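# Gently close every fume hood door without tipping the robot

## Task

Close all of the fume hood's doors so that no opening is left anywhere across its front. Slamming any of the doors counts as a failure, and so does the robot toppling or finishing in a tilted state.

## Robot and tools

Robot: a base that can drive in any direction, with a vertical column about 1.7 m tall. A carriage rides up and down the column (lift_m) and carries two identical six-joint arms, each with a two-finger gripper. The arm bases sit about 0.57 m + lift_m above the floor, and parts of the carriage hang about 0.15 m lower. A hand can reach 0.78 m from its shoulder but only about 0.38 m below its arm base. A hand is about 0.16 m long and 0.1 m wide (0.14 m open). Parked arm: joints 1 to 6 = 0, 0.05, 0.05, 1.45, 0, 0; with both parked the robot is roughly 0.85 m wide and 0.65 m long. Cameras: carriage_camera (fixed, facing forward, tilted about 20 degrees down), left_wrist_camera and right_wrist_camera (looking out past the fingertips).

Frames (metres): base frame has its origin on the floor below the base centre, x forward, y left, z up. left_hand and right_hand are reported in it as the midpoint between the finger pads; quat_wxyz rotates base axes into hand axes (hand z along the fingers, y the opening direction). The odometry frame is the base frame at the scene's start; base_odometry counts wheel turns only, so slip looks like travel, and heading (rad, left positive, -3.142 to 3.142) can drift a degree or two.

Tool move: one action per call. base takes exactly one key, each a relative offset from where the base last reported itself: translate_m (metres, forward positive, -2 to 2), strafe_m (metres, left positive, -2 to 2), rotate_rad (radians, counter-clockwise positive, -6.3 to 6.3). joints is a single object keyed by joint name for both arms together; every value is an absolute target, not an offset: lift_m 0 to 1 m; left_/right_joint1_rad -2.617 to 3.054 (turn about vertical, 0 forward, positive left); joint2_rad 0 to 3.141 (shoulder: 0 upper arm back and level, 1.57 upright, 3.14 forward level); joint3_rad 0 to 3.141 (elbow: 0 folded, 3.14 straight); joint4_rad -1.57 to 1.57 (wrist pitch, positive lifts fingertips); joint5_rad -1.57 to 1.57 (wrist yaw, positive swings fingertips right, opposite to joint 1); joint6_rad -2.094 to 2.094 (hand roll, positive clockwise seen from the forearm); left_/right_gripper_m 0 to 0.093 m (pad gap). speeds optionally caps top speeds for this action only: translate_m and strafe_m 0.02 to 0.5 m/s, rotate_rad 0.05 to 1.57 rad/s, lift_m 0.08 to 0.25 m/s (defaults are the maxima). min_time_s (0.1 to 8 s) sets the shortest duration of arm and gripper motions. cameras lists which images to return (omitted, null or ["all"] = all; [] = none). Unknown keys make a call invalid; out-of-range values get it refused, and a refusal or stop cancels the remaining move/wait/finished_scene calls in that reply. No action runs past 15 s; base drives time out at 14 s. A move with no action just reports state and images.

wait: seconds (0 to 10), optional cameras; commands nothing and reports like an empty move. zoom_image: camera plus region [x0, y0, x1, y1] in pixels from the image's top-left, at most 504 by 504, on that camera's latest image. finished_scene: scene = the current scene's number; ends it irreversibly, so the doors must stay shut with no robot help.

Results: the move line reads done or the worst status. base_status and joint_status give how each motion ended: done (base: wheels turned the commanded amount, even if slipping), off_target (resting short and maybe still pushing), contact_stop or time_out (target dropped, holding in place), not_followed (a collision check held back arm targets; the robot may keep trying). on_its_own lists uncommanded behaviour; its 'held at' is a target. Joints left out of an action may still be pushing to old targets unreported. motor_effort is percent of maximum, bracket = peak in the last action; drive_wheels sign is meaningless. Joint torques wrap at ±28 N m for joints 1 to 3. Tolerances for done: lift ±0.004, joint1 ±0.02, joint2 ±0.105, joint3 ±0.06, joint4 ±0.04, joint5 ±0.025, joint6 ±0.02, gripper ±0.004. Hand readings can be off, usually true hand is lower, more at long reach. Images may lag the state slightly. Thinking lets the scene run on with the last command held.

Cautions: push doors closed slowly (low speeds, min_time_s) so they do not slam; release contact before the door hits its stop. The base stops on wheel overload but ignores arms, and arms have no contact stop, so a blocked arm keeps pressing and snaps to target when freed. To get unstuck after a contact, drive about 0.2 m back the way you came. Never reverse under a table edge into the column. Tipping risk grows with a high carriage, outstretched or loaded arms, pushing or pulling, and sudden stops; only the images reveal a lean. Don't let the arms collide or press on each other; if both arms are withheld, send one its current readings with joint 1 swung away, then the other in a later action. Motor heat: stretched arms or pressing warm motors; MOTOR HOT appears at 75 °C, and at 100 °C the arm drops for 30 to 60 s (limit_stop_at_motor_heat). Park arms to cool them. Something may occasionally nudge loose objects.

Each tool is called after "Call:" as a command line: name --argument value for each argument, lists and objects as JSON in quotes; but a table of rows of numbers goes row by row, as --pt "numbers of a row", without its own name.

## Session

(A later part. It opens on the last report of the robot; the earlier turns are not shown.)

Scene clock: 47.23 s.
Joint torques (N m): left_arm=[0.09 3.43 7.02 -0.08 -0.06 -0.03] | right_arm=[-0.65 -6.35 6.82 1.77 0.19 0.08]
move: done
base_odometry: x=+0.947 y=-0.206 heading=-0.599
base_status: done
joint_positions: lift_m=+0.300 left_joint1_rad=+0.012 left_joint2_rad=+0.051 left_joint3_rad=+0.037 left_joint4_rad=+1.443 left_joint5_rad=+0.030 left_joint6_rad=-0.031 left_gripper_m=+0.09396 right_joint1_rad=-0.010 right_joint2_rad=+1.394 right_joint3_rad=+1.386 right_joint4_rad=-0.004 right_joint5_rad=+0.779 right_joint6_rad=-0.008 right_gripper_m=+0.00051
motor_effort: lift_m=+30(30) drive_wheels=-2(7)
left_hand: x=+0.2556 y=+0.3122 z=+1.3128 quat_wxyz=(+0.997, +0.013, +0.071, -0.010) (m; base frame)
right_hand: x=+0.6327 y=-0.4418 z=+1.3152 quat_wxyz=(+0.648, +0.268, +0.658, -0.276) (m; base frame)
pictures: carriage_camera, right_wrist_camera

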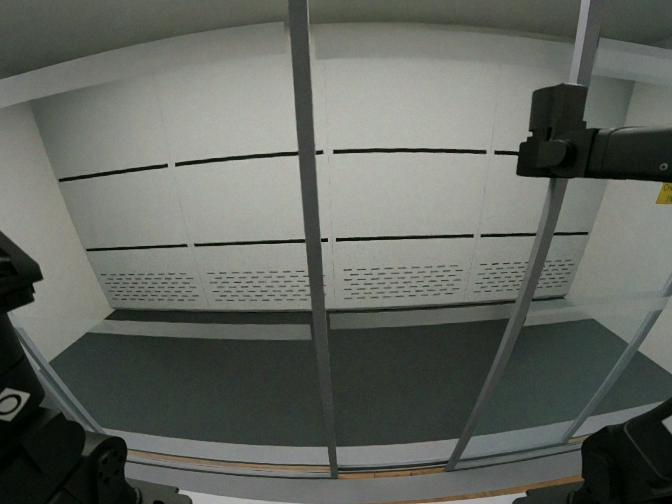

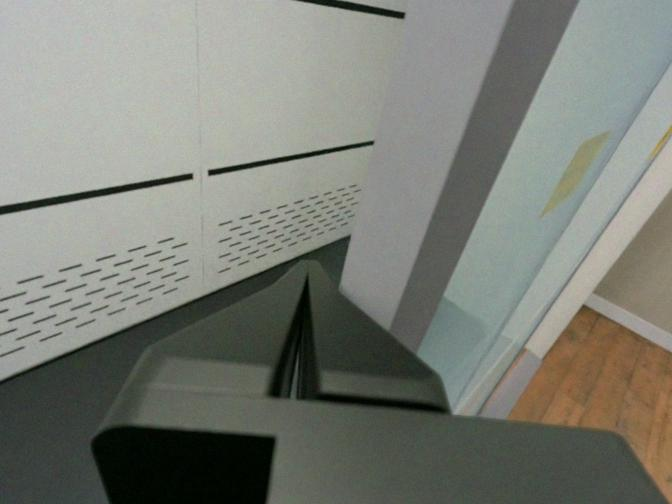

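Call:
move --base '{"strafe_m": -0.1}' --speeds '{"strafe_m": 0.04}' --cameras '["right_wrist_camera", "carriage_camera"]'

Scene clock: 50.47 s.
Joint torques (N m): left_arm=[0.1 3.59 7.09 -0.08 -0.09 0.08] | right_arm=[-8.84 -1.89 6.83 2.62 0.97 -0.3]
move: done
base_odometry: x=+0.890 y=-0.288 heading=-0.598
base_status: done
joint_positions: lift_m=+0.300 left_joint1_rad=+0.012 left_joint2_rad=+0.051 left_joint3_rad=+0.037 left_joint4_rad=+1.443 left_joint5_rad=+0.030 left_joint6_rad=-0.031 left_gripper_m=+0.09396 right_joint1_rad=+0.072 right_joint2_rad=+1.354 right_joint3_rad=+1.386 right_joint4_rad=-0.081 right_joint5_rad=+0.705 right_joint6_rad=+0.027 right_gripper_m=+0.00050
motor_effort: lift_m=+30(30) drive_wheels=+2(11)
left_hand: x=+0.2556 y=+0.3122 z=+1.3128 quat_wxyz=(+0.997, +0.013, +0.071, -0.010) (m; base frame)
right_hand: x=+0.6363 y=-0.3986 z=+1.3154 quat_wxyz=(+0.659, +0.223, +0.684, -0.218) (m; base frame)
pictures: carriage_camera, right_wrist_camera

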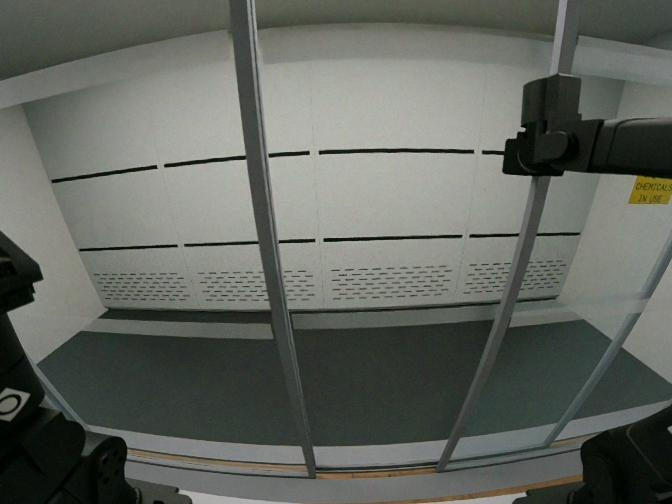

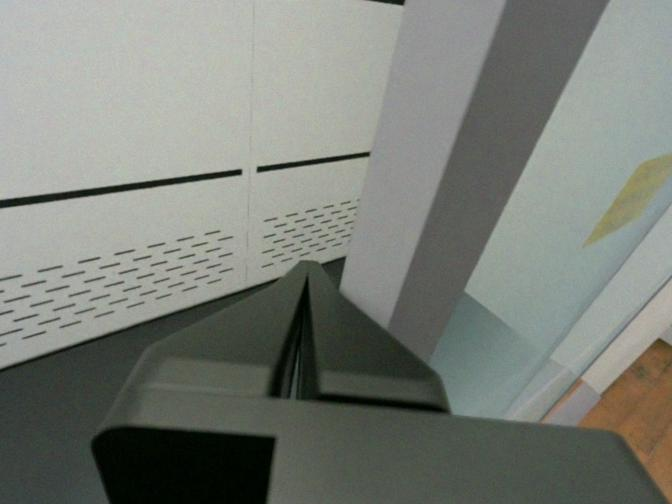

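Call:
move --base '{"strafe_m": -0.3}' --speeds '{"strafe_m": 0.06}' --cameras '["right_wrist_camera", "carriage_camera"]'

Scene clock: 56.30 s.
Joint torques (N m): left_arm=[0.03 3.51 7.21 -0.13 -0.06 0.02] | right_arm=[-7.71 -3.23 6.98 2.34 1.08 -0.27]
move: done
base_odometry: x=+0.722 y=-0.536 heading=-0.598
base_status: done
joint_positions: lift_m=+0.300 left_joint1_rad=+0.012 left_joint2_rad=+0.051 left_joint3_rad=+0.037 left_joint4_rad=+1.443 left_joint5_rad=+0.030 left_joint6_rad=-0.031 left_gripper_m=+0.09396 right_joint1_rad=+0.061 right_joint2_rad=+1.366 right_joint3_rad=+1.386 right_joint4_rad=-0.050 right_joint5_rad=+0.691 right_joint6_rad=+0.022 right_gripper_m=+0.00050
motor_effort: lift_m=+30(30) drive_wheels=+2(11)
left_hand: x=+0.2556 y=+0.3122 z=+1.3128 quat_wxyz=(+0.997, +0.013, +0.071, -0.010) (m; base frame)
right_hand: x=+0.6410 y=-0.4010 z=+1.3168 quat_wxyz=(+0.665, +0.223, +0.679, -0.216) (m; base frame)
pictures: carriage_camera, right_wrist_camera

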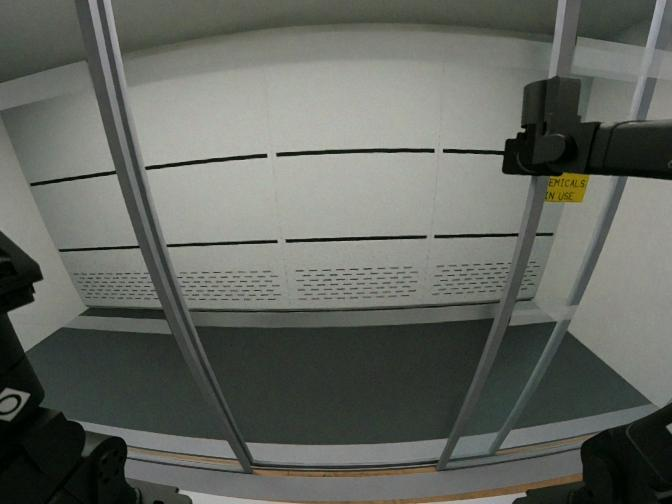

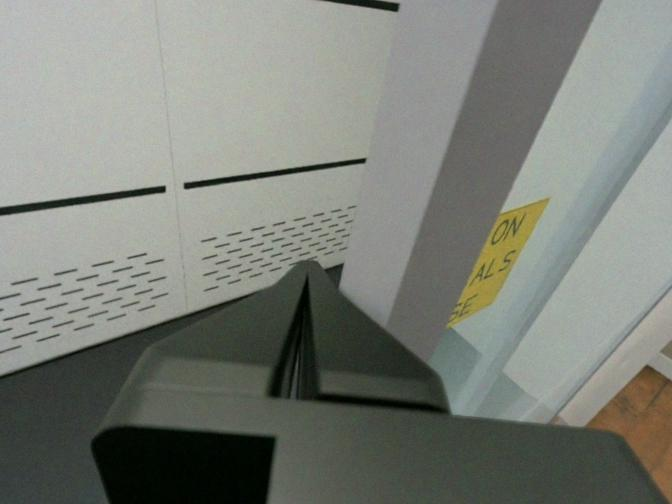

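Call:
move --base '{"strafe_m": -0.15}' --speeds '{"strafe_m": 0.05}' --cameras '["right_wrist_camera", "carriage_camera"]'

Scene clock: 61.40 s.
Joint torques (N m): left_arm=[0.16 3.77 7.02 -0.06 -0.07 0.01] | right_arm=[-8.47 -3.17 6.87 2.36 1.24 -0.25]
move: done
base_odometry: x=+0.637 y=-0.660 heading=-0.598
base_status: done
joint_positions: lift_m=+0.300 left_joint1_rad=+0.012 left_joint2_rad=+0.051 left_joint3_rad=+0.037 left_joint4_rad=+1.443 left_joint5_rad=+0.030 left_joint6_rad=-0.031 left_gripper_m=+0.09396 right_joint1_rad=+0.069 right_joint2_rad=+1.364 right_joint3_rad=+1.386 right_joint4_rad=-0.052 right_joint5_rad=+0.670 right_joint6_rad=+0.021 right_gripper_m=+0.00050
motor_effort: lift_m=+30(30) drive_wheels=+2(10)
left_hand: x=+0.2556 y=+0.3122 z=+1.3128 quat_wxyz=(+0.997, +0.013, +0.071, -0.010) (m; base frame)
right_hand: x=+0.6429 y=-0.3944 z=+1.3173 quat_wxyz=(+0.668, +0.213, +0.683, -0.206) (m; base frame)
pictures: carriage_camera, right_wrist_camera

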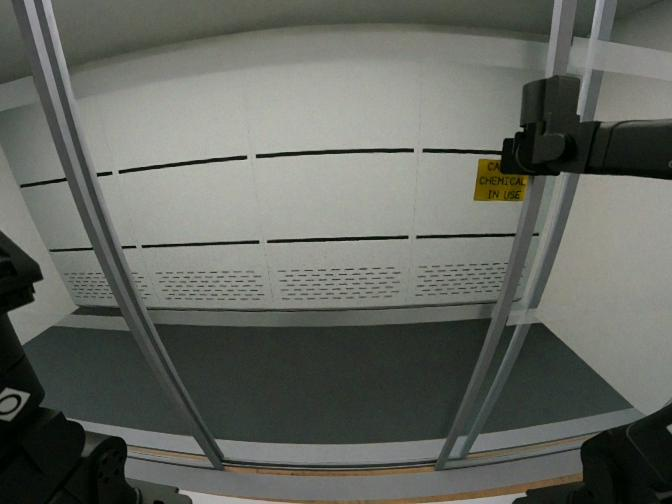

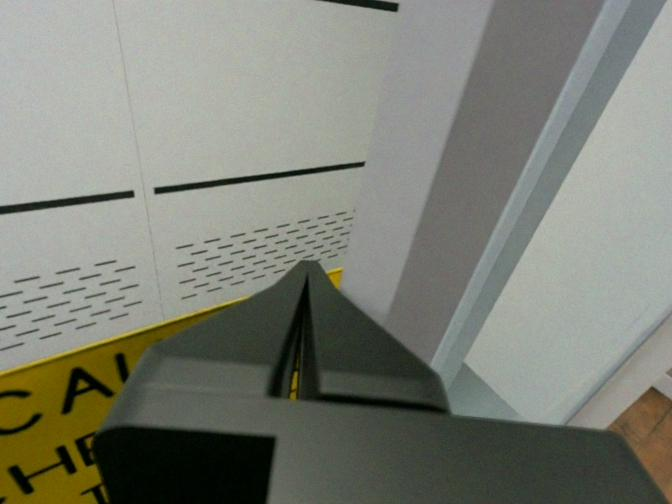

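Call:
move --base '{"strafe_m": -0.05}' --speeds '{"strafe_m": 0.03}' --cameras '["right_wrist_camera", "carriage_camera"]'

Call:
move --base '{"strafe_m": -0.04}' --speeds '{"strafe_m": 0.03}' --cameras '["right_wrist_camera", "carriage_camera"]'

Scene clock: 63.80 s.
Joint torques (N m): left_arm=[0.03 3.64 6.95 -0.08 -0.05 0.04] | right_arm=[-8.72 -3 6.71 2.4 1.39 -0.25]
move: done
base_odometry: x=+0.610 y=-0.702 heading=-0.598
base_status: done
joint_positions: lift_m=+0.300 left_joint1_rad=+0.012 left_joint2_rad=+0.051 left_joint3_rad=+0.037 left_joint4_rad=+1.443 left_joint5_rad=+0.030 left_joint6_rad=-0.031 left_gripper_m=+0.09396 right_joint1_rad=+0.071 right_joint2_rad=+1.362 right_joint3_rad=+1.386 right_joint4_rad=-0.055 right_joint5_rad=+0.661 right_joint6_rad=+0.021 right_gripper_m=+0.00050
motor_effort: lift_m=+29(30) drive_wheels=+2(10)
left_hand: x=+0.2556 y=+0.3122 z=+1.3128 quat_wxyz=(+0.997, +0.013, +0.071, -0.010) (m; base frame)
right_hand: x=+0.6434 y=-0.3926 z=+1.3173 quat_wxyz=(+0.669, +0.209, +0.684, -0.203) (m; base frame)
pictures: carriage_camera, right_wrist_camera

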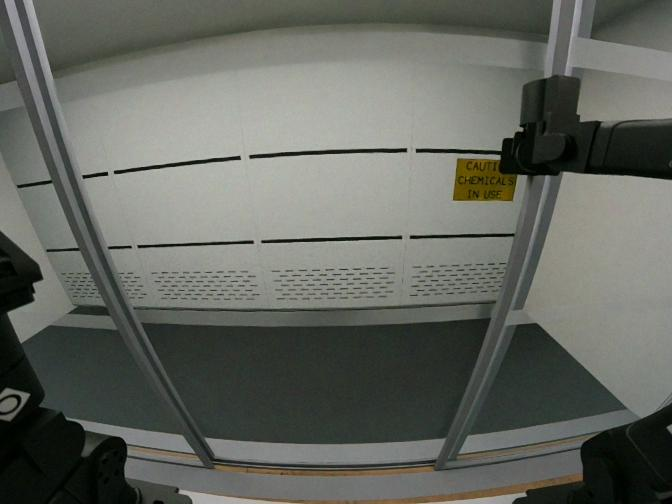

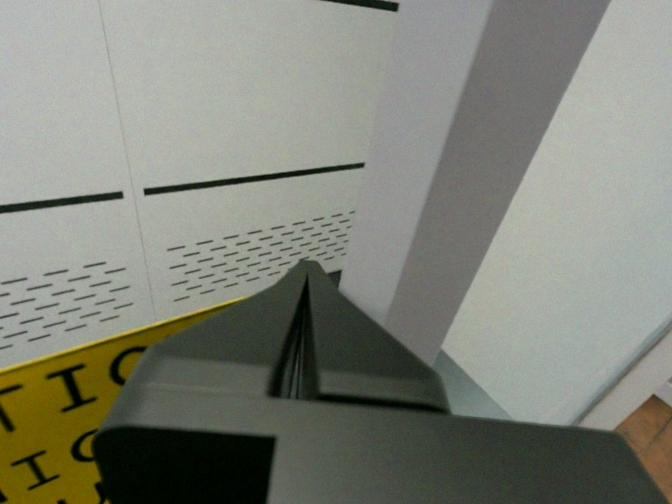

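Scene clock: 65.80 s.
Joint torques (N m): left_arm=[-0.13 3.49 6.86 -0.07 -0.09 -0.03] | right_arm=[-8.9 -3.02 6.72 2.4 1.46 -0.24]
move: done
base_odometry: x=+0.587 y=-0.735 heading=-0.598
base_status: done
joint_positions: lift_m=+0.300 left_joint1_rad=+0.013 left_joint2_rad=+0.051 left_joint3_rad=+0.037 left_joint4_rad=+1.443 left_joint5_rad=+0.030 left_joint6_rad=-0.031 left_gripper_m=+0.09396 right_joint1_rad=+0.073 right_joint2_rad=+1.362 right_joint3_rad=+1.386 right_joint4_rad=-0.055 right_joint5_rad=+0.659 right_joint6_rad=+0.021 right_gripper_m=+0.00050
motor_effort: lift_m=+30(30) drive_wheels=+2(10)
left_hand: x=+0.2556 y=+0.3122 z=+1.3128 quat_wxyz=(+0.997, +0.013, +0.071, -0.010) (m; base frame)
right_hand: x=+0.6438 y=-0.3914 z=+1.3172 quat_wxyz=(+0.669, +0.208, +0.685, -0.201) (m; base frame)
pictures: carriage_camera, right_wrist_camera

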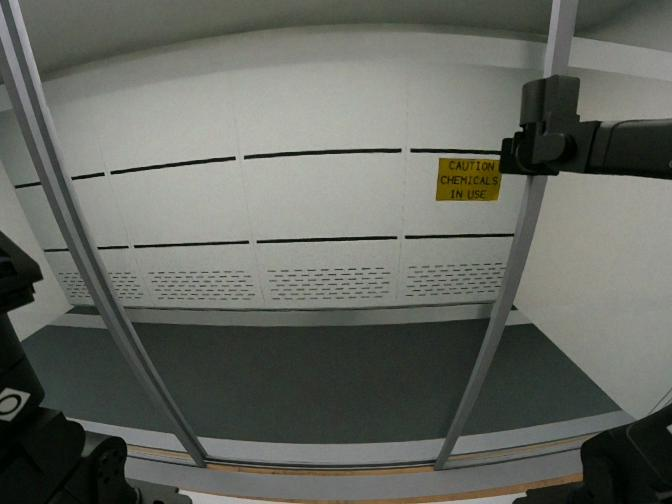

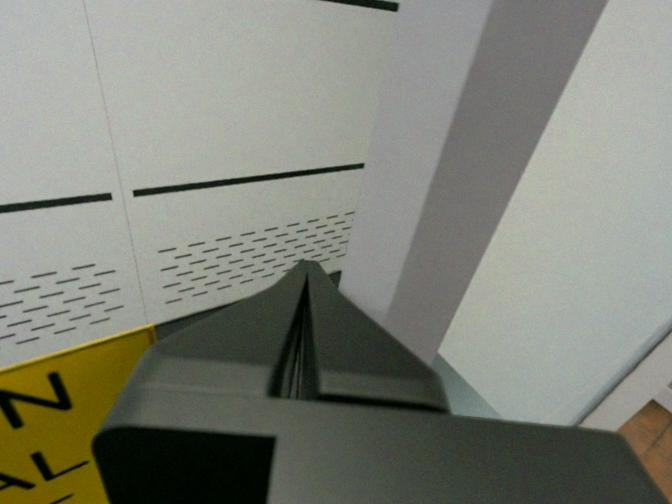

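Call:
move --base '{"strafe_m": 0.05}' --cameras '[]'

Call:
move --base '{"translate_m": -0.5}' --cameras '["carriage_camera"]'

Call:
move --base '{"rotate_rad": -0.4}' --cameras '["carriage_camera"]'

Scene clock: 67.27 s.
Joint torques (N m): left_arm=[0.21 3.63 6.93 -0.06 -0.07 0.02] | right_arm=[-1.43 -6.27 6.83 1.8 0.36 -0.1]
move: done
base_odometry: x=+0.615 y=-0.693 heading=-0.598
base_status: done
joint_positions: lift_m=+0.300 left_joint1_rad=+0.012 left_joint2_rad=+0.051 left_joint3_rad=+0.037 left_joint4_rad=+1.443 left_joint5_rad=+0.030 left_joint6_rad=-0.031 left_gripper_m=+0.09396 right_joint1_rad=-0.002 right_joint2_rad=+1.394 right_joint3_rad=+1.386 right_joint4_rad=-0.005 right_joint5_rad=+0.763 right_joint6_rad=+0.012 right_gripper_m=+0.00050
motor_effort: lift_m=+30(30) drive_wheels=+0(8)
left_hand: x=+0.2556 y=+0.3122 z=+1.3128 quat_wxyz=(+0.997, +0.013, +0.071, -0.010) (m; base frame)
right_hand: x=+0.6356 y=-0.4364 z=+1.3152 quat_wxyz=(+0.654, +0.266, +0.658, -0.262) (m; base frame)
pictures: none

Scene clock: 70.37 s.
Joint torques (N m): left_arm=[-0.03 3.51 7.04 -0.07 -0.08 0.06] | right_arm=[-0.77 -7.28 6.93 1.78 0.08 -0.13]
move: done
base_odometry: x=+0.202 y=-0.412 heading=-0.598
base_status: done
joint_positions: lift_m=+0.300 left_joint1_rad=+0.012 left_joint2_rad=+0.051 left_joint3_rad=+0.037 left_joint4_rad=+1.443 left_joint5_rad=+0.030 left_joint6_rad=-0.031 left_gripper_m=+0.09396 right_joint1_rad=-0.009 right_joint2_rad=+1.403 right_joint3_rad=+1.386 right_joint4_rad=-0.002 right_joint5_rad=+0.789 right_joint6_rad=+0.010 right_gripper_m=+0.00050
motor_effort: lift_m=+30(30) drive_wheels=-2(9)
left_hand: x=+0.2556 y=+0.3122 z=+1.3128 quat_wxyz=(+0.997, +0.013, +0.071, -0.010) (m; base frame)
right_hand: x=+0.6346 y=-0.4424 z=+1.3119 quat_wxyz=(+0.647, +0.275, +0.656, -0.274) (m; base frame)
pictures: carriage_camera

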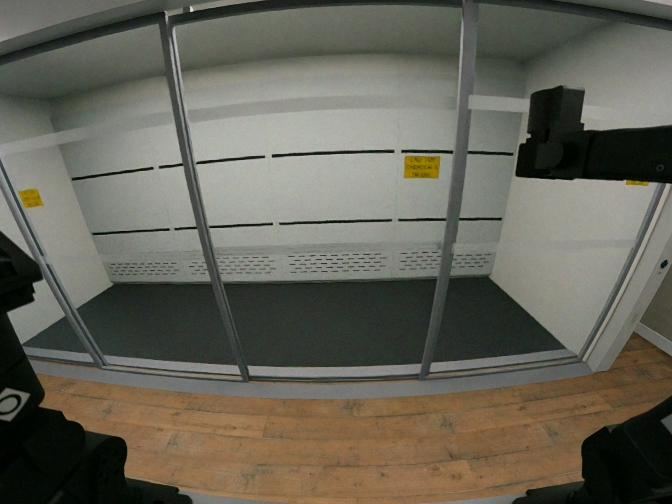

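Scene clock: 72.07 s.
Joint torques (N m): left_arm=[-0.06 3.74 6.79 -0.07 -0.06 0.04] | right_arm=[-0.39 -7.34 6.83 1.76 0.04 -0.11]
move: done
base_odometry: x=+0.202 y=-0.412 heading=-0.997
base_status: done
joint_positions: lift_m=+0.300 left_joint1_rad=+0.012 left_joint2_rad=+0.051 left_joint3_rad=+0.037 left_joint4_rad=+1.443 left_joint5_rad=+0.030 left_joint6_rad=-0.031 left_gripper_m=+0.09396 right_joint1_rad=-0.012 right_joint2_rad=+1.403 right_joint3_rad=+1.386 right_joint4_rad=-0.002 right_joint5_rad=+0.792 right_joint6_rad=+0.010 right_gripper_m=+0.00050
motor_effort: lift_m=+30(30) drive_wheels=+3(9)
left_hand: x=+0.2556 y=+0.3122 z=+1.3128 quat_wxyz=(+0.997, +0.013, +0.071, -0.010) (m; base frame)
right_hand: x=+0.6338 y=-0.4443 z=+1.3120 quat_wxyz=(+0.646, +0.277, +0.656, -0.276) (m; base frame)
pictures: carriage_camera

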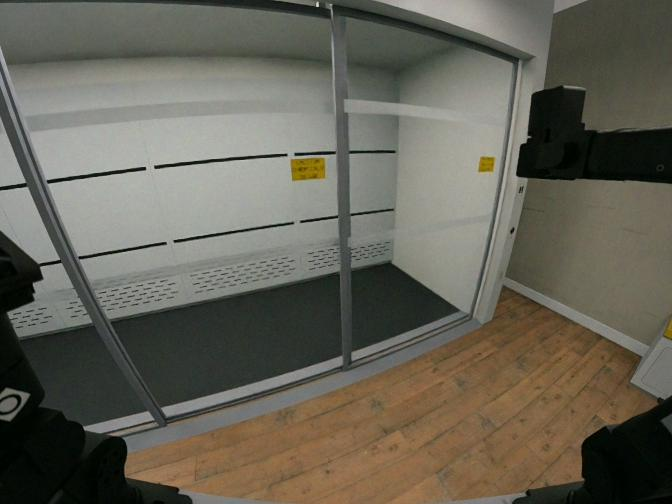

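Call:
zoom_image --camera "carriage_camera" --region '[440, 230, 540, 330]'

Call:
zoom_image --camera "carriage_camera" --region '[470, 40, 570, 140]'

Call:
zoom_image --camera "carriage_camera" --region '[290, 290, 390, 390]'

Scaled by 5.040 from the camera's 672x504 image, which has a finer 960x720 frame.

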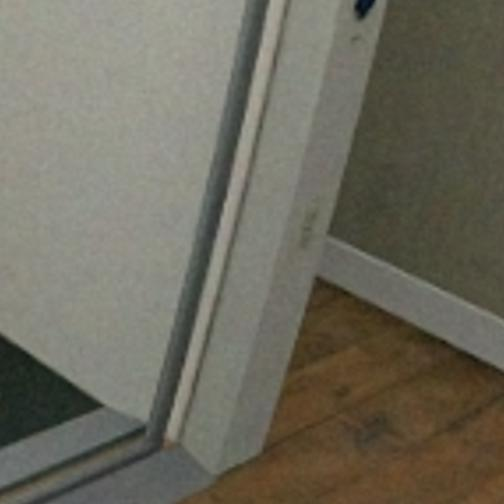

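Scaled by 5.040 from the camera's 672x504 image, which has a finer 960x720 frame.

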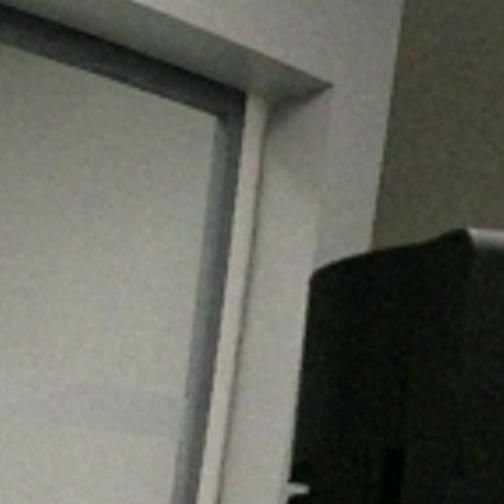

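Scaled by 5.040 from the camera's 672x504 image, which has a finer 960x720 frame.

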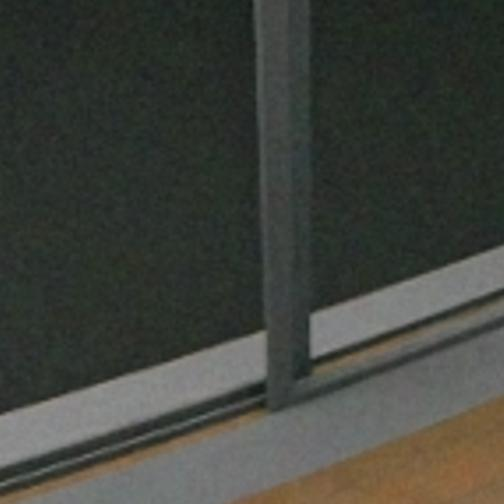

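Call:
move --base '{"rotate_rad": 0.4}' --cameras '[]'

Call:
move --base '{"translate_m": 0.4}' --speeds '{"translate_m": 0.25}' --cameras '[]'

Call:
move --base '{"translate_m": 0.1}' --speeds '{"translate_m": 0.08}' --cameras '["carriage_camera","right_wrist_camera"]'

Call:
move --base '{"strafe_m": -0.06}' --speeds '{"strafe_m": 0.03}' --cameras '["right_wrist_camera"]'

Call:
move --base '{"strafe_m": -0.03}' --speeds '{"strafe_m": 0.03}' --cameras '["right_wrist_camera","carriage_camera"]'

Call:
move --base '{"strafe_m": -0.03}' --speeds '{"strafe_m": 0.03}' --cameras '["right_wrist_camera","carriage_camera"]'

Scene clock: 74.40 s.
Joint torques (N m): left_arm=[-0.17 3.38 6.76 -0.08 -0.1 0.03] | right_arm=[-0.28 -7.27 6.94 1.78 0.07 -0.05]
move: done
base_odometry: x=+0.202 y=-0.412 heading=-0.598
base_status: done
joint_positions: lift_m=+0.300 left_joint1_rad=+0.012 left_joint2_rad=+0.051 left_joint3_rad=+0.037 left_joint4_rad=+1.443 left_joint5_rad=+0.030 left_joint6_rad=-0.031 left_gripper_m=+0.09396 right_joint1_rad=-0.012 right_joint2_rad=+1.403 right_joint3_rad=+1.386 right_joint4_rad=-0.002 right_joint5_rad=+0.792 right_joint6_rad=+0.010 right_gripper_m=+0.00050
motor_effort: lift_m=+30(30) drive_wheels=-5(10)
left_hand: x=+0.2556 y=+0.3122 z=+1.3128 quat_wxyz=(+0.997, +0.013, +0.071, -0.010) (m; base frame)
right_hand: x=+0.6337 y=-0.4444 z=+1.3120 quat_wxyz=(+0.646, +0.277, +0.655, -0.276) (m; base frame)
pictures: none

Scene clock: 77.30 s.
Joint torques (N m): left_arm=[-0.17 3.79 6.95 -0.07 -0.07 0.04] | right_arm=[-0.5 -7.43 6.75 1.76 0.06 -0.1]
move: done
base_odometry: x=+0.532 y=-0.638 heading=-0.599
base_status: done
joint_positions: lift_m=+0.300 left_joint1_rad=+0.012 left_joint2_rad=+0.051 left_joint3_rad=+0.037 left_joint4_rad=+1.443 left_joint5_rad=+0.030 left_joint6_rad=-0.031 left_gripper_m=+0.09396 right_joint1_rad=-0.012 right_joint2_rad=+1.403 right_joint3_rad=+1.386 right_joint4_rad=-0.002 right_joint5_rad=+0.792 right_joint6_rad=+0.010 right_gripper_m=+0.00050
motor_effort: lift_m=+30(30) drive_wheels=-5(11)
left_hand: x=+0.2555 y=+0.3122 z=+1.3128 quat_wxyz=(+0.997, +0.013, +0.071, -0.010) (m; base frame)
right_hand: x=+0.6337 y=-0.4444 z=+1.3120 quat_wxyz=(+0.646, +0.278, +0.655, -0.276) (m; base frame)
pictures: none

Scene clock: 79.17 s.
Joint torques (N m): left_arm=[-0.02 3.78 6.95 -0.04 -0.03 -0.02] | right_arm=[1.13 -3.89 6.78 1.87 -1.29 -0.12]
move: done
base_odometry: x=+0.615 y=-0.694 heading=-0.600
base_status: done
joint_positions: lift_m=+0.300 left_joint1_rad=+0.012 left_joint2_rad=+0.051 left_joint3_rad=+0.037 left_joint4_rad=+1.444 left_joint5_rad=+0.030 left_joint6_rad=-0.031 left_gripper_m=+0.09396 right_joint1_rad=-0.027 right_joint2_rad=+1.373 right_joint3_rad=+1.386 right_joint4_rad=-0.018 right_joint5_rad=+0.923 right_joint6_rad=+0.010 right_gripper_m=+0.00050
motor_effort: lift_m=+30(30) drive_wheels=+4(12)
left_hand: x=+0.2554 y=+0.3122 z=+1.3128 quat_wxyz=(+0.997, +0.013, +0.071, -0.010) (m; base frame)
right_hand: x=+0.6051 y=-0.4643 z=+1.3206 quat_wxyz=(+0.629, +0.325, +0.629, -0.321) (m; base frame)
pictures: carriage_camera, right_wrist_camera

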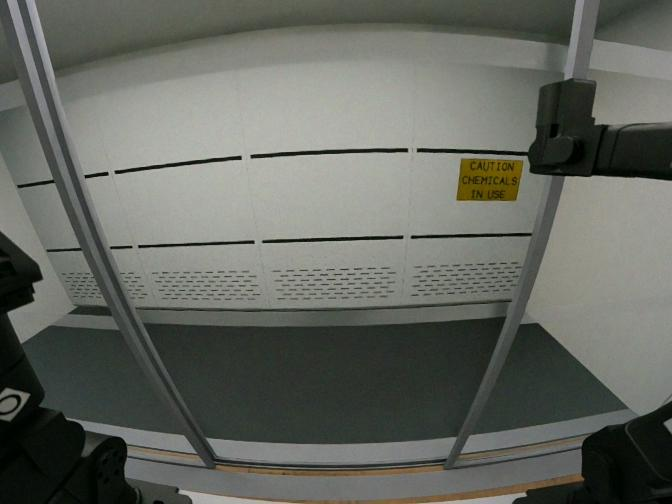

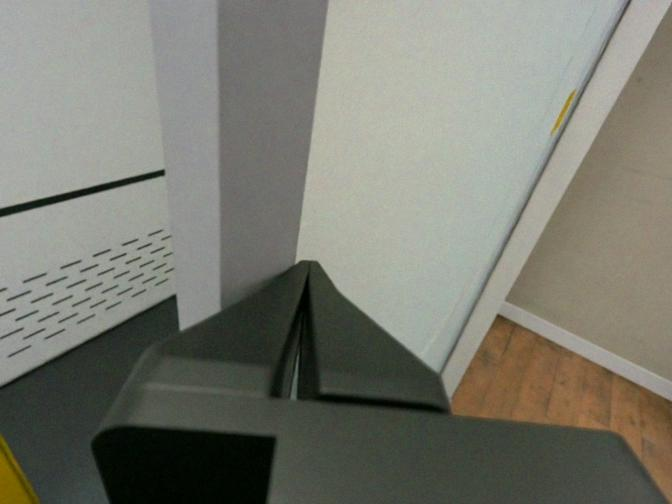

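Scene clock: 81.80 s.
Joint torques (N m): left_arm=[0.13 3.55 6.94 -0.04 -0.08 0.04] | right_arm=[1.33 -3.93 6.74 1.82 -0.93 -0.11]
move: done
base_odometry: x=+0.581 y=-0.744 heading=-0.600
base_status: done
joint_positions: lift_m=+0.300 left_joint1_rad=+0.012 left_joint2_rad=+0.051 left_joint3_rad=+0.037 left_joint4_rad=+1.444 left_joint5_rad=+0.030 left_joint6_rad=-0.031 left_gripper_m=+0.09396 right_joint1_rad=-0.026 right_joint2_rad=+1.373 right_joint3_rad=+1.386 right_joint4_rad=-0.014 right_joint5_rad=+0.891 right_joint6_rad=+0.010 right_gripper_m=+0.00050
motor_effort: lift_m=+30(30) drive_wheels=+0(9)
left_hand: x=+0.2554 y=+0.3121 z=+1.3128 quat_wxyz=(+0.997, +0.014, +0.071, -0.010) (m; base frame)
right_hand: x=+0.6095 y=-0.4609 z=+1.3213 quat_wxyz=(+0.635, +0.316, +0.633, -0.310) (m; base frame)
pictures: right_wrist_camera

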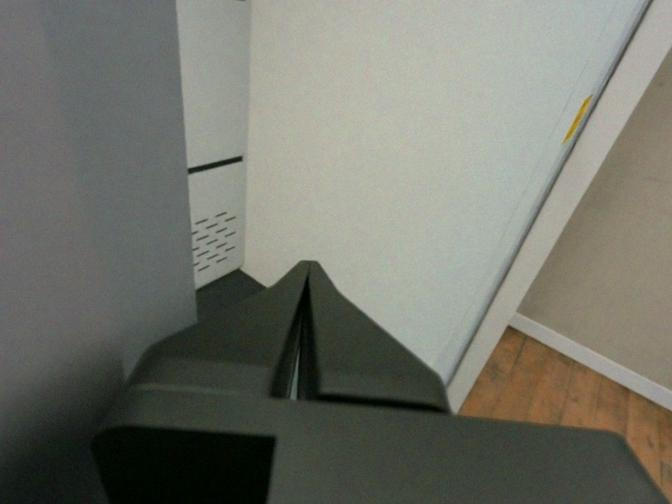

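Scene clock: 83.43 s.
Joint torques (N m): left_arm=[-0.05 3.51 6.98 0 -0.09 0.03] | right_arm=[1.06 -3.97 6.75 1.77 -0.99 -0.11]
move: done
base_odometry: x=+0.564 y=-0.769 heading=-0.600
base_status: done
joint_positions: lift_m=+0.300 left_joint1_rad=+0.012 left_joint2_rad=+0.051 left_joint3_rad=+0.037 left_joint4_rad=+1.444 left_joint5_rad=+0.030 left_joint6_rad=-0.031 left_gripper_m=+0.09396 right_joint1_rad=-0.026 right_joint2_rad=+1.373 right_joint3_rad=+1.386 right_joint4_rad=-0.013 right_joint5_rad=+0.891 right_joint6_rad=+0.010 right_gripper_m=+0.00050
motor_effort: lift_m=+30(30) drive_wheels=+0(6)
left_hand: x=+0.2554 y=+0.3121 z=+1.3128 quat_wxyz=(+0.997, +0.014, +0.071, -0.010) (m; base frame)
right_hand: x=+0.6096 y=-0.4606 z=+1.3214 quat_wxyz=(+0.635, +0.316, +0.633, -0.310) (m; base frame)
pictures: carriage_camera, right_wrist_camera

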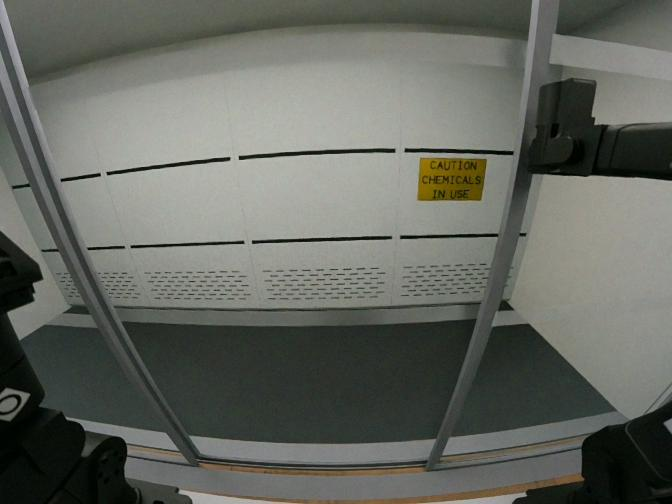

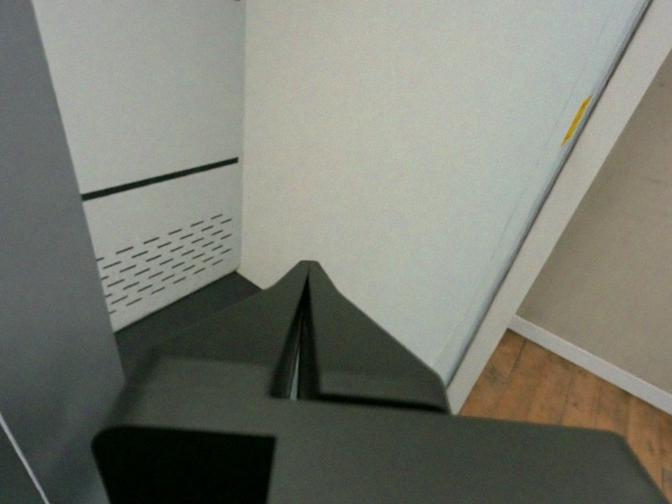

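Scene clock: 85.07 s.
Joint torques (N m): left_arm=[0.06 3.63 6.82 -0.06 -0.06 0.01] | right_arm=[1.03 -3.93 6.79 1.88 -0.97 -0.1]
move: done
base_odometry: x=+0.547 y=-0.793 heading=-0.600
base_status: done
joint_positions: lift_m=+0.300 left_joint1_rad=+0.012 left_joint2_rad=+0.051 left_joint3_rad=+0.037 left_joint4_rad=+1.444 left_joint5_rad=+0.030 left_joint6_rad=-0.031 left_gripper_m=+0.09396 right_joint1_rad=-0.025 right_joint2_rad=+1.373 right_joint3_rad=+1.386 right_joint4_rad=-0.013 right_joint5_rad=+0.891 right_joint6_rad=+0.010 right_gripper_m=+0.00050
motor_effort: lift_m=+30(30) drive_wheels=+0(8)
left_hand: x=+0.2554 y=+0.3121 z=+1.3128 quat_wxyz=(+0.997, +0.014, +0.071, -0.010) (m; base frame)
right_hand: x=+0.6097 y=-0.4604 z=+1.3215 quat_wxyz=(+0.636, +0.316, +0.633, -0.310) (m; base frame)
pictures: carriage_camera, right_wrist_camera

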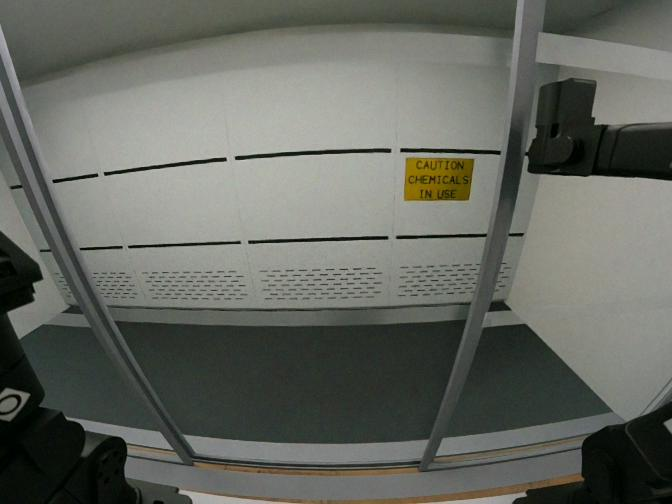

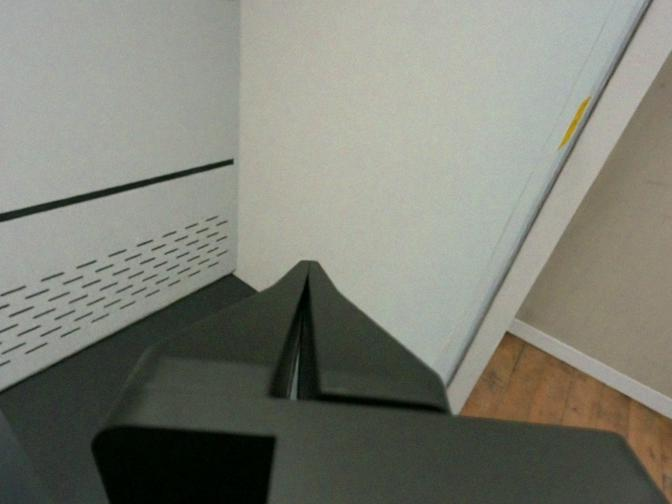

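Call:
move --base '{"translate_m": -0.1}' --speeds '{"translate_m": 0.1}' --cameras '[]'

Call:
move --base '{"strafe_m": 0.18}' --cameras '[]'

Call:
move --base '{"translate_m": 0.094}' --speeds '{"translate_m": 0.08}' --cameras '["right_wrist_camera"]'

Call:
move --base '{"strafe_m": -0.1}' --speeds '{"strafe_m": 0.04}' --cameras '["right_wrist_camera"]'

Call:
move --base '{"strafe_m": -0.03}' --speeds '{"strafe_m": 0.03}' --cameras '["right_wrist_camera"]'

Scene clock: 87.23 s.
Joint torques (N m): left_arm=[-0.23 3.66 7.01 -0.05 -0.12 0.01] | right_arm=[0.43 -6.41 6.79 1.84 -0.15 -0.12]
move: done
base_odometry: x=+0.465 y=-0.737 heading=-0.600
base_status: done
joint_positions: lift_m=+0.300 left_joint1_rad=+0.012 left_joint2_rad=+0.051 left_joint3_rad=+0.037 left_joint4_rad=+1.444 left_joint5_rad=+0.030 left_joint6_rad=-0.031 left_gripper_m=+0.09396 right_joint1_rad=-0.021 right_joint2_rad=+1.395 right_joint3_rad=+1.386 right_joint4_rad=-0.008 right_joint5_rad=+0.812 right_joint6_rad=+0.010 right_gripper_m=+0.00050
motor_effort: lift_m=+30(30) drive_wheels=+0(10)
left_hand: x=+0.2554 y=+0.3121 z=+1.3128 quat_wxyz=(+0.997, +0.014, +0.071, -0.010) (m; base frame)
right_hand: x=+0.6274 y=-0.4504 z=+1.3141 quat_wxyz=(+0.643, +0.287, +0.651, -0.285) (m; base frame)
pictures: none

Scene clock: 89.57 s.
Joint torques (N m): left_arm=[-0.1 3.75 6.95 -0.07 -0.02 0.03] | right_arm=[0.16 -6.38 6.76 1.81 -0.12 -0.11]
move: done
base_odometry: x=+0.566 y=-0.589 heading=-0.599
base_status: done
joint_positions: lift_m=+0.300 left_joint1_rad=+0.012 left_joint2_rad=+0.051 left_joint3_rad=+0.037 left_joint4_rad=+1.444 left_joint5_rad=+0.030 left_joint6_rad=-0.031 left_gripper_m=+0.09396 right_joint1_rad=-0.018 right_joint2_rad=+1.395 right_joint3_rad=+1.386 right_joint4_rad=-0.008 right_joint5_rad=+0.810 right_joint6_rad=+0.010 right_gripper_m=+0.00050
motor_effort: lift_m=+30(30) drive_wheels=-1(9)
left_hand: x=+0.2554 y=+0.3121 z=+1.3128 quat_wxyz=(+0.997, +0.014, +0.071, -0.010) (m; base frame)
right_hand: x=+0.6281 y=-0.4488 z=+1.3141 quat_wxyz=(+0.643, +0.285, +0.651, -0.284) (m; base frame)
pictures: none

Scene clock: 91.47 s.
Joint torques (N m): left_arm=[-0.01 3.81 6.99 0 -0.06 0.04] | right_arm=[0.23 -6.52 6.78 1.78 -0.13 -0.09]
move: done
base_odometry: x=+0.644 y=-0.641 heading=-0.599
base_status: done
joint_positions: lift_m=+0.300 left_joint1_rad=+0.012 left_joint2_rad=+0.051 left_joint3_rad=+0.037 left_joint4_rad=+1.444 left_joint5_rad=+0.030 left_joint6_rad=-0.031 left_gripper_m=+0.09396 right_joint1_rad=-0.018 right_joint2_rad=+1.395 right_joint3_rad=+1.386 right_joint4_rad=-0.007 right_joint5_rad=+0.810 right_joint6_rad=+0.010 right_gripper_m=+0.00050
motor_effort: lift_m=+30(30) drive_wheels=+1(8)
left_hand: x=+0.2554 y=+0.3121 z=+1.3128 quat_wxyz=(+0.997, +0.014, +0.071, -0.010) (m; base frame)
right_hand: x=+0.6281 y=-0.4488 z=+1.3144 quat_wxyz=(+0.644, +0.286, +0.651, -0.284) (m; base frame)
pictures: right_wrist_camera

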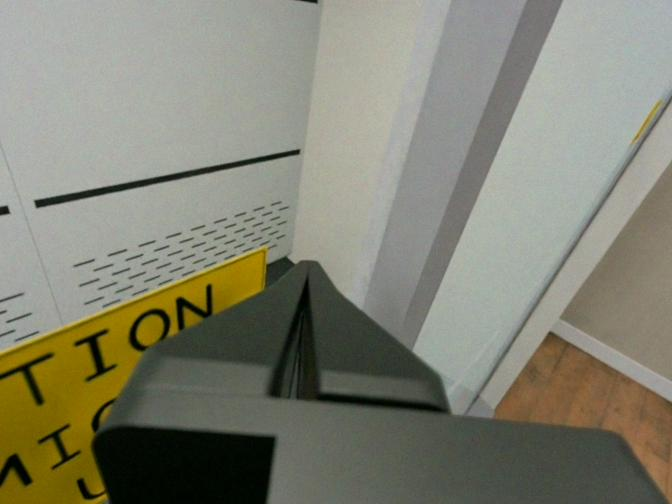

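Scene clock: 94.40 s.
Joint torques (N m): left_arm=[0.02 3.73 6.93 -0.1 -0.08 0.03] | right_arm=[-6.54 -5.55 6.78 2.08 1.1 -0.21]
move: done
base_odometry: x=+0.588 y=-0.724 heading=-0.599
base_status: done
joint_positions: lift_m=+0.300 left_joint1_rad=+0.012 left_joint2_rad=+0.051 left_joint3_rad=+0.037 left_joint4_rad=+1.444 left_joint5_rad=+0.030 left_joint6_rad=-0.031 left_gripper_m=+0.09396 right_joint1_rad=+0.050 right_joint2_rad=+1.386 right_joint3_rad=+1.386 right_joint4_rad=-0.026 right_joint5_rad=+0.697 right_joint6_rad=+0.019 right_gripper_m=+0.00050
motor_effort: lift_m=+30(30) drive_wheels=+2(8)
left_hand: x=+0.2554 y=+0.3122 z=+1.3128 quat_wxyz=(+0.997, +0.013, +0.071, -0.010) (m; base frame)
right_hand: x=+0.6461 y=-0.4058 z=+1.3137 quat_wxyz=(+0.664, +0.228, +0.677, -0.222) (m; base frame)
pictures: right_wrist_camera

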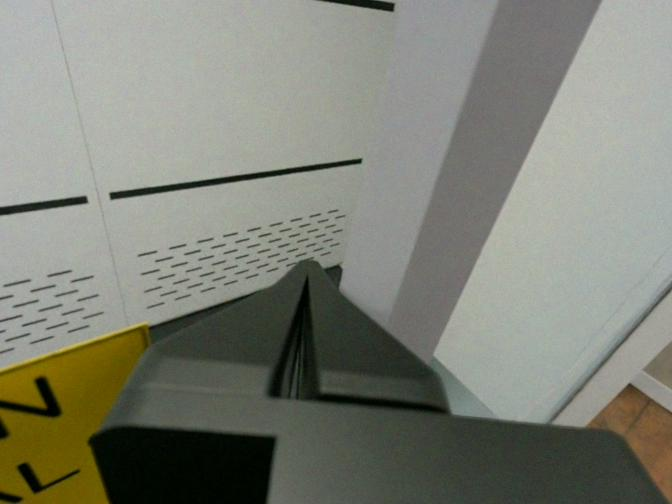

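Scene clock: 95.93 s.
Joint torques (N m): left_arm=[-0.23 3.69 7.08 -0.03 0.01 0.03] | right_arm=[-9.44 -2.74 6.82 2.49 1.65 -0.22]
move: done
base_odometry: x=+0.571 y=-0.749 heading=-0.599
base_status: done
joint_positions: lift_m=+0.300 left_joint1_rad=+0.012 left_joint2_rad=+0.051 left_joint3_rad=+0.037 left_joint4_rad=+1.444 left_joint5_rad=+0.030 left_joint6_rad=-0.031 left_gripper_m=+0.09396 right_joint1_rad=+0.079 right_joint2_rad=+1.361 right_joint3_rad=+1.386 right_joint4_rad=-0.072 right_joint5_rad=+0.638 right_joint6_rad=+0.021 right_gripper_m=+0.00050
motor_effort: lift_m=+30(30) drive_wheels=+2(11)
left_hand: x=+0.2554 y=+0.3122 z=+1.3128 quat_wxyz=(+0.997, +0.013, +0.071, -0.010) (m; base frame)
right_hand: x=+0.6458 y=-0.3858 z=+1.3139 quat_wxyz=(+0.666, +0.197, +0.693, -0.194) (m; base frame)
pictures: right_wrist_camera

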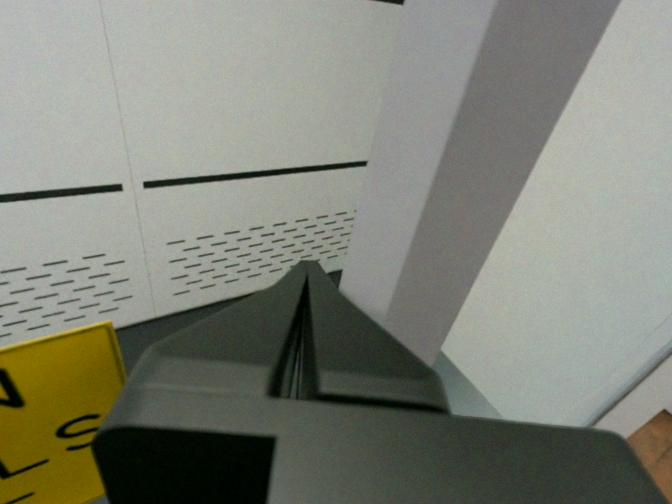

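Call:
move --base '{"strafe_m": -0.03}' --speeds '{"strafe_m": 0.03}' --cameras '["right_wrist_camera"]'

Scene clock: 97.57 s.
Joint torques (N m): left_arm=[-0.13 3.6 7.09 -0.05 -0.04 -0.03] | right_arm=[-9.7 -2.25 6.94 2.71 1.82 -0.21]
move: done
base_odometry: x=+0.554 y=-0.774 heading=-0.599
base_status: done
joint_positions: lift_m=+0.300 left_joint1_rad=+0.012 left_joint2_rad=+0.051 left_joint3_rad=+0.037 left_joint4_rad=+1.444 left_joint5_rad=+0.030 left_joint6_rad=-0.031 left_gripper_m=+0.09396 right_joint1_rad=+0.082 right_joint2_rad=+1.356 right_joint3_rad=+1.386 right_joint4_rad=-0.082 right_joint5_rad=+0.621 right_joint6_rad=+0.016 right_gripper_m=+0.00050
motor_effort: lift_m=+29(30) drive_wheels=+3(10)
left_hand: x=+0.2554 y=+0.3122 z=+1.3128 quat_wxyz=(+0.997, +0.013, +0.071, -0.010) (m; base frame)
right_hand: x=+0.6458 y=-0.3820 z=+1.3139 quat_wxyz=(+0.666, +0.188, +0.697, -0.189) (m; base frame)
pictures: right_wrist_camera

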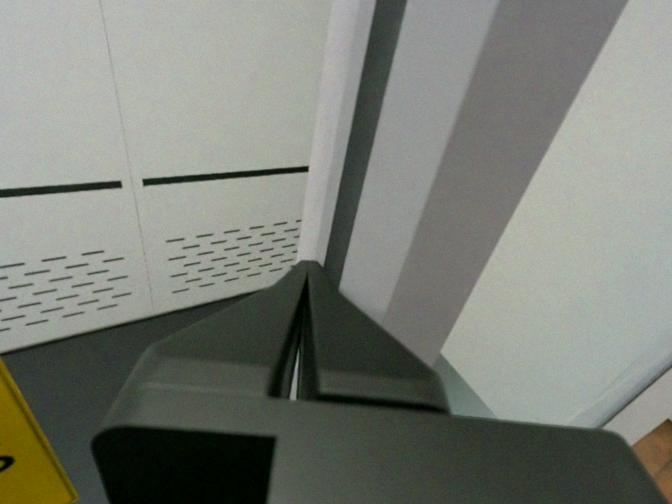

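Call:
move --base '{"strafe_m": 0.06}' --cameras '["right_wrist_camera"]'

Call:
move --base '{"translate_m": -0.5}' --cameras '[]'

Call:
move --base '{"strafe_m": -0.4}' --joints '{"right_joint2_rad": 0.05, "right_joint3_rad": 0.05, "right_joint4_rad": 1.45}' --min_time_s 2 --cameras '["carriage_camera"]'

Call:
zoom_image --camera "carriage_camera" --region '[270, 320, 390, 410]'

Scene clock: 99.17 s.
Joint torques (N m): left_arm=[-0.31 3.71 7.09 -0.07 -0.09 0.01] | right_arm=[-1.46 -6.22 6.98 1.87 0.36 -0.06]
move: done
base_odometry: x=+0.588 y=-0.724 heading=-0.599
base_status: done
joint_positions: lift_m=+0.300 left_joint1_rad=+0.012 left_joint2_rad=+0.051 left_joint3_rad=+0.037 left_joint4_rad=+1.444 left_joint5_rad=+0.030 left_joint6_rad=-0.031 left_gripper_m=+0.09396 right_joint1_rad=+0.000 right_joint2_rad=+1.393 right_joint3_rad=+1.386 right_joint4_rad=-0.012 right_joint5_rad=+0.760 right_joint6_rad=+0.009 right_gripper_m=+0.00050
motor_effort: lift_m=+30(30) drive_wheels=+1(7)
left_hand: x=+0.2554 y=+0.3122 z=+1.3128 quat_wxyz=(+0.997, +0.013, +0.071, -0.010) (m; base frame)
right_hand: x=+0.6359 y=-0.4354 z=+1.3139 quat_wxyz=(+0.652, +0.263, +0.662, -0.262) (m; base frame)
pictures: right_wrist_camera

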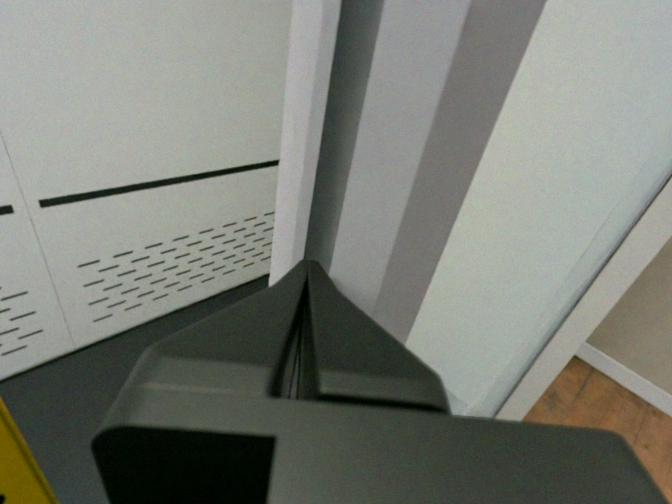

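Scene clock: 102.27 s.
Joint torques (N m): left_arm=[0.05 3.58 7.12 0 -0.09 0.02] | right_arm=[-0.88 -7.27 6.98 1.77 0.09 -0.1]
move: done
base_odometry: x=+0.175 y=-0.442 heading=-0.599
base_status: done
joint_positions: lift_m=+0.300 left_joint1_rad=+0.012 left_joint2_rad=+0.051 left_joint3_rad=+0.037 left_joint4_rad=+1.444 left_joint5_rad=+0.030 left_joint6_rad=-0.031 left_gripper_m=+0.09396 right_joint1_rad=-0.009 right_joint2_rad=+1.403 right_joint3_rad=+1.386 right_joint4_rad=-0.004 right_joint5_rad=+0.789 right_joint6_rad=+0.008 right_gripper_m=+0.00050
motor_effort: lift_m=+30(30) drive_wheels=-2(10)
left_hand: x=+0.2554 y=+0.3122 z=+1.3128 quat_wxyz=(+0.997, +0.013, +0.071, -0.010) (m; base frame)
right_hand: x=+0.6345 y=-0.4424 z=+1.3118 quat_wxyz=(+0.646, +0.275, +0.657, -0.274) (m; base frame)
pictures: none

Scene clock: 105.20 s.
Joint torques (N m): left_arm=[-0.34 3.66 7.12 -0.1 -0.04 0.05] | right_arm=[-0.61 3.29 3.55 0.03 -0.51 -0.12]
move: done
base_odometry: x=-0.051 y=-0.772 heading=-0.599
base_status: done
joint_positions: lift_m=+0.300 left_joint1_rad=+0.012 left_joint2_rad=+0.051 left_joint3_rad=+0.037 left_joint4_rad=+1.444 left_joint5_rad=+0.031 left_joint6_rad=-0.031 left_gripper_m=+0.09396 right_joint1_rad=-0.009 right_joint2_rad=+0.058 right_joint3_rad=+0.060 right_joint4_rad=+1.436 right_joint5_rad=+0.798 right_joint6_rad=+0.008 right_gripper_m=+0.00050
joint_status: all done
motor_effort: lift_m=+30(30) drive_wheels=+1(11)
left_hand: x=+0.2554 y=+0.3121 z=+1.3128 quat_wxyz=(+0.997, +0.014, +0.071, -0.010) (m; base frame)
right_hand: x=+0.2448 y=-0.4401 z=+1.2675 quat_wxyz=(+0.919, +0.388, +0.058, -0.026) (m; base frame)
pictures: carriage_camera

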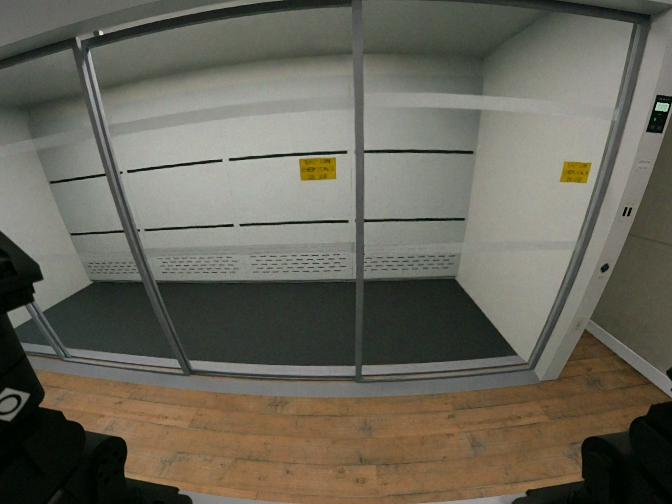

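Scaled by 4.200 from the camera's 672x504 image, which has a finer 960x720 frame.

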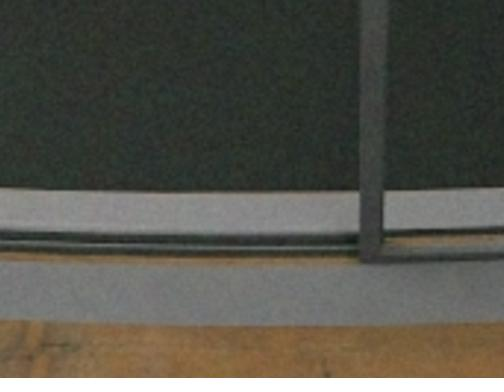

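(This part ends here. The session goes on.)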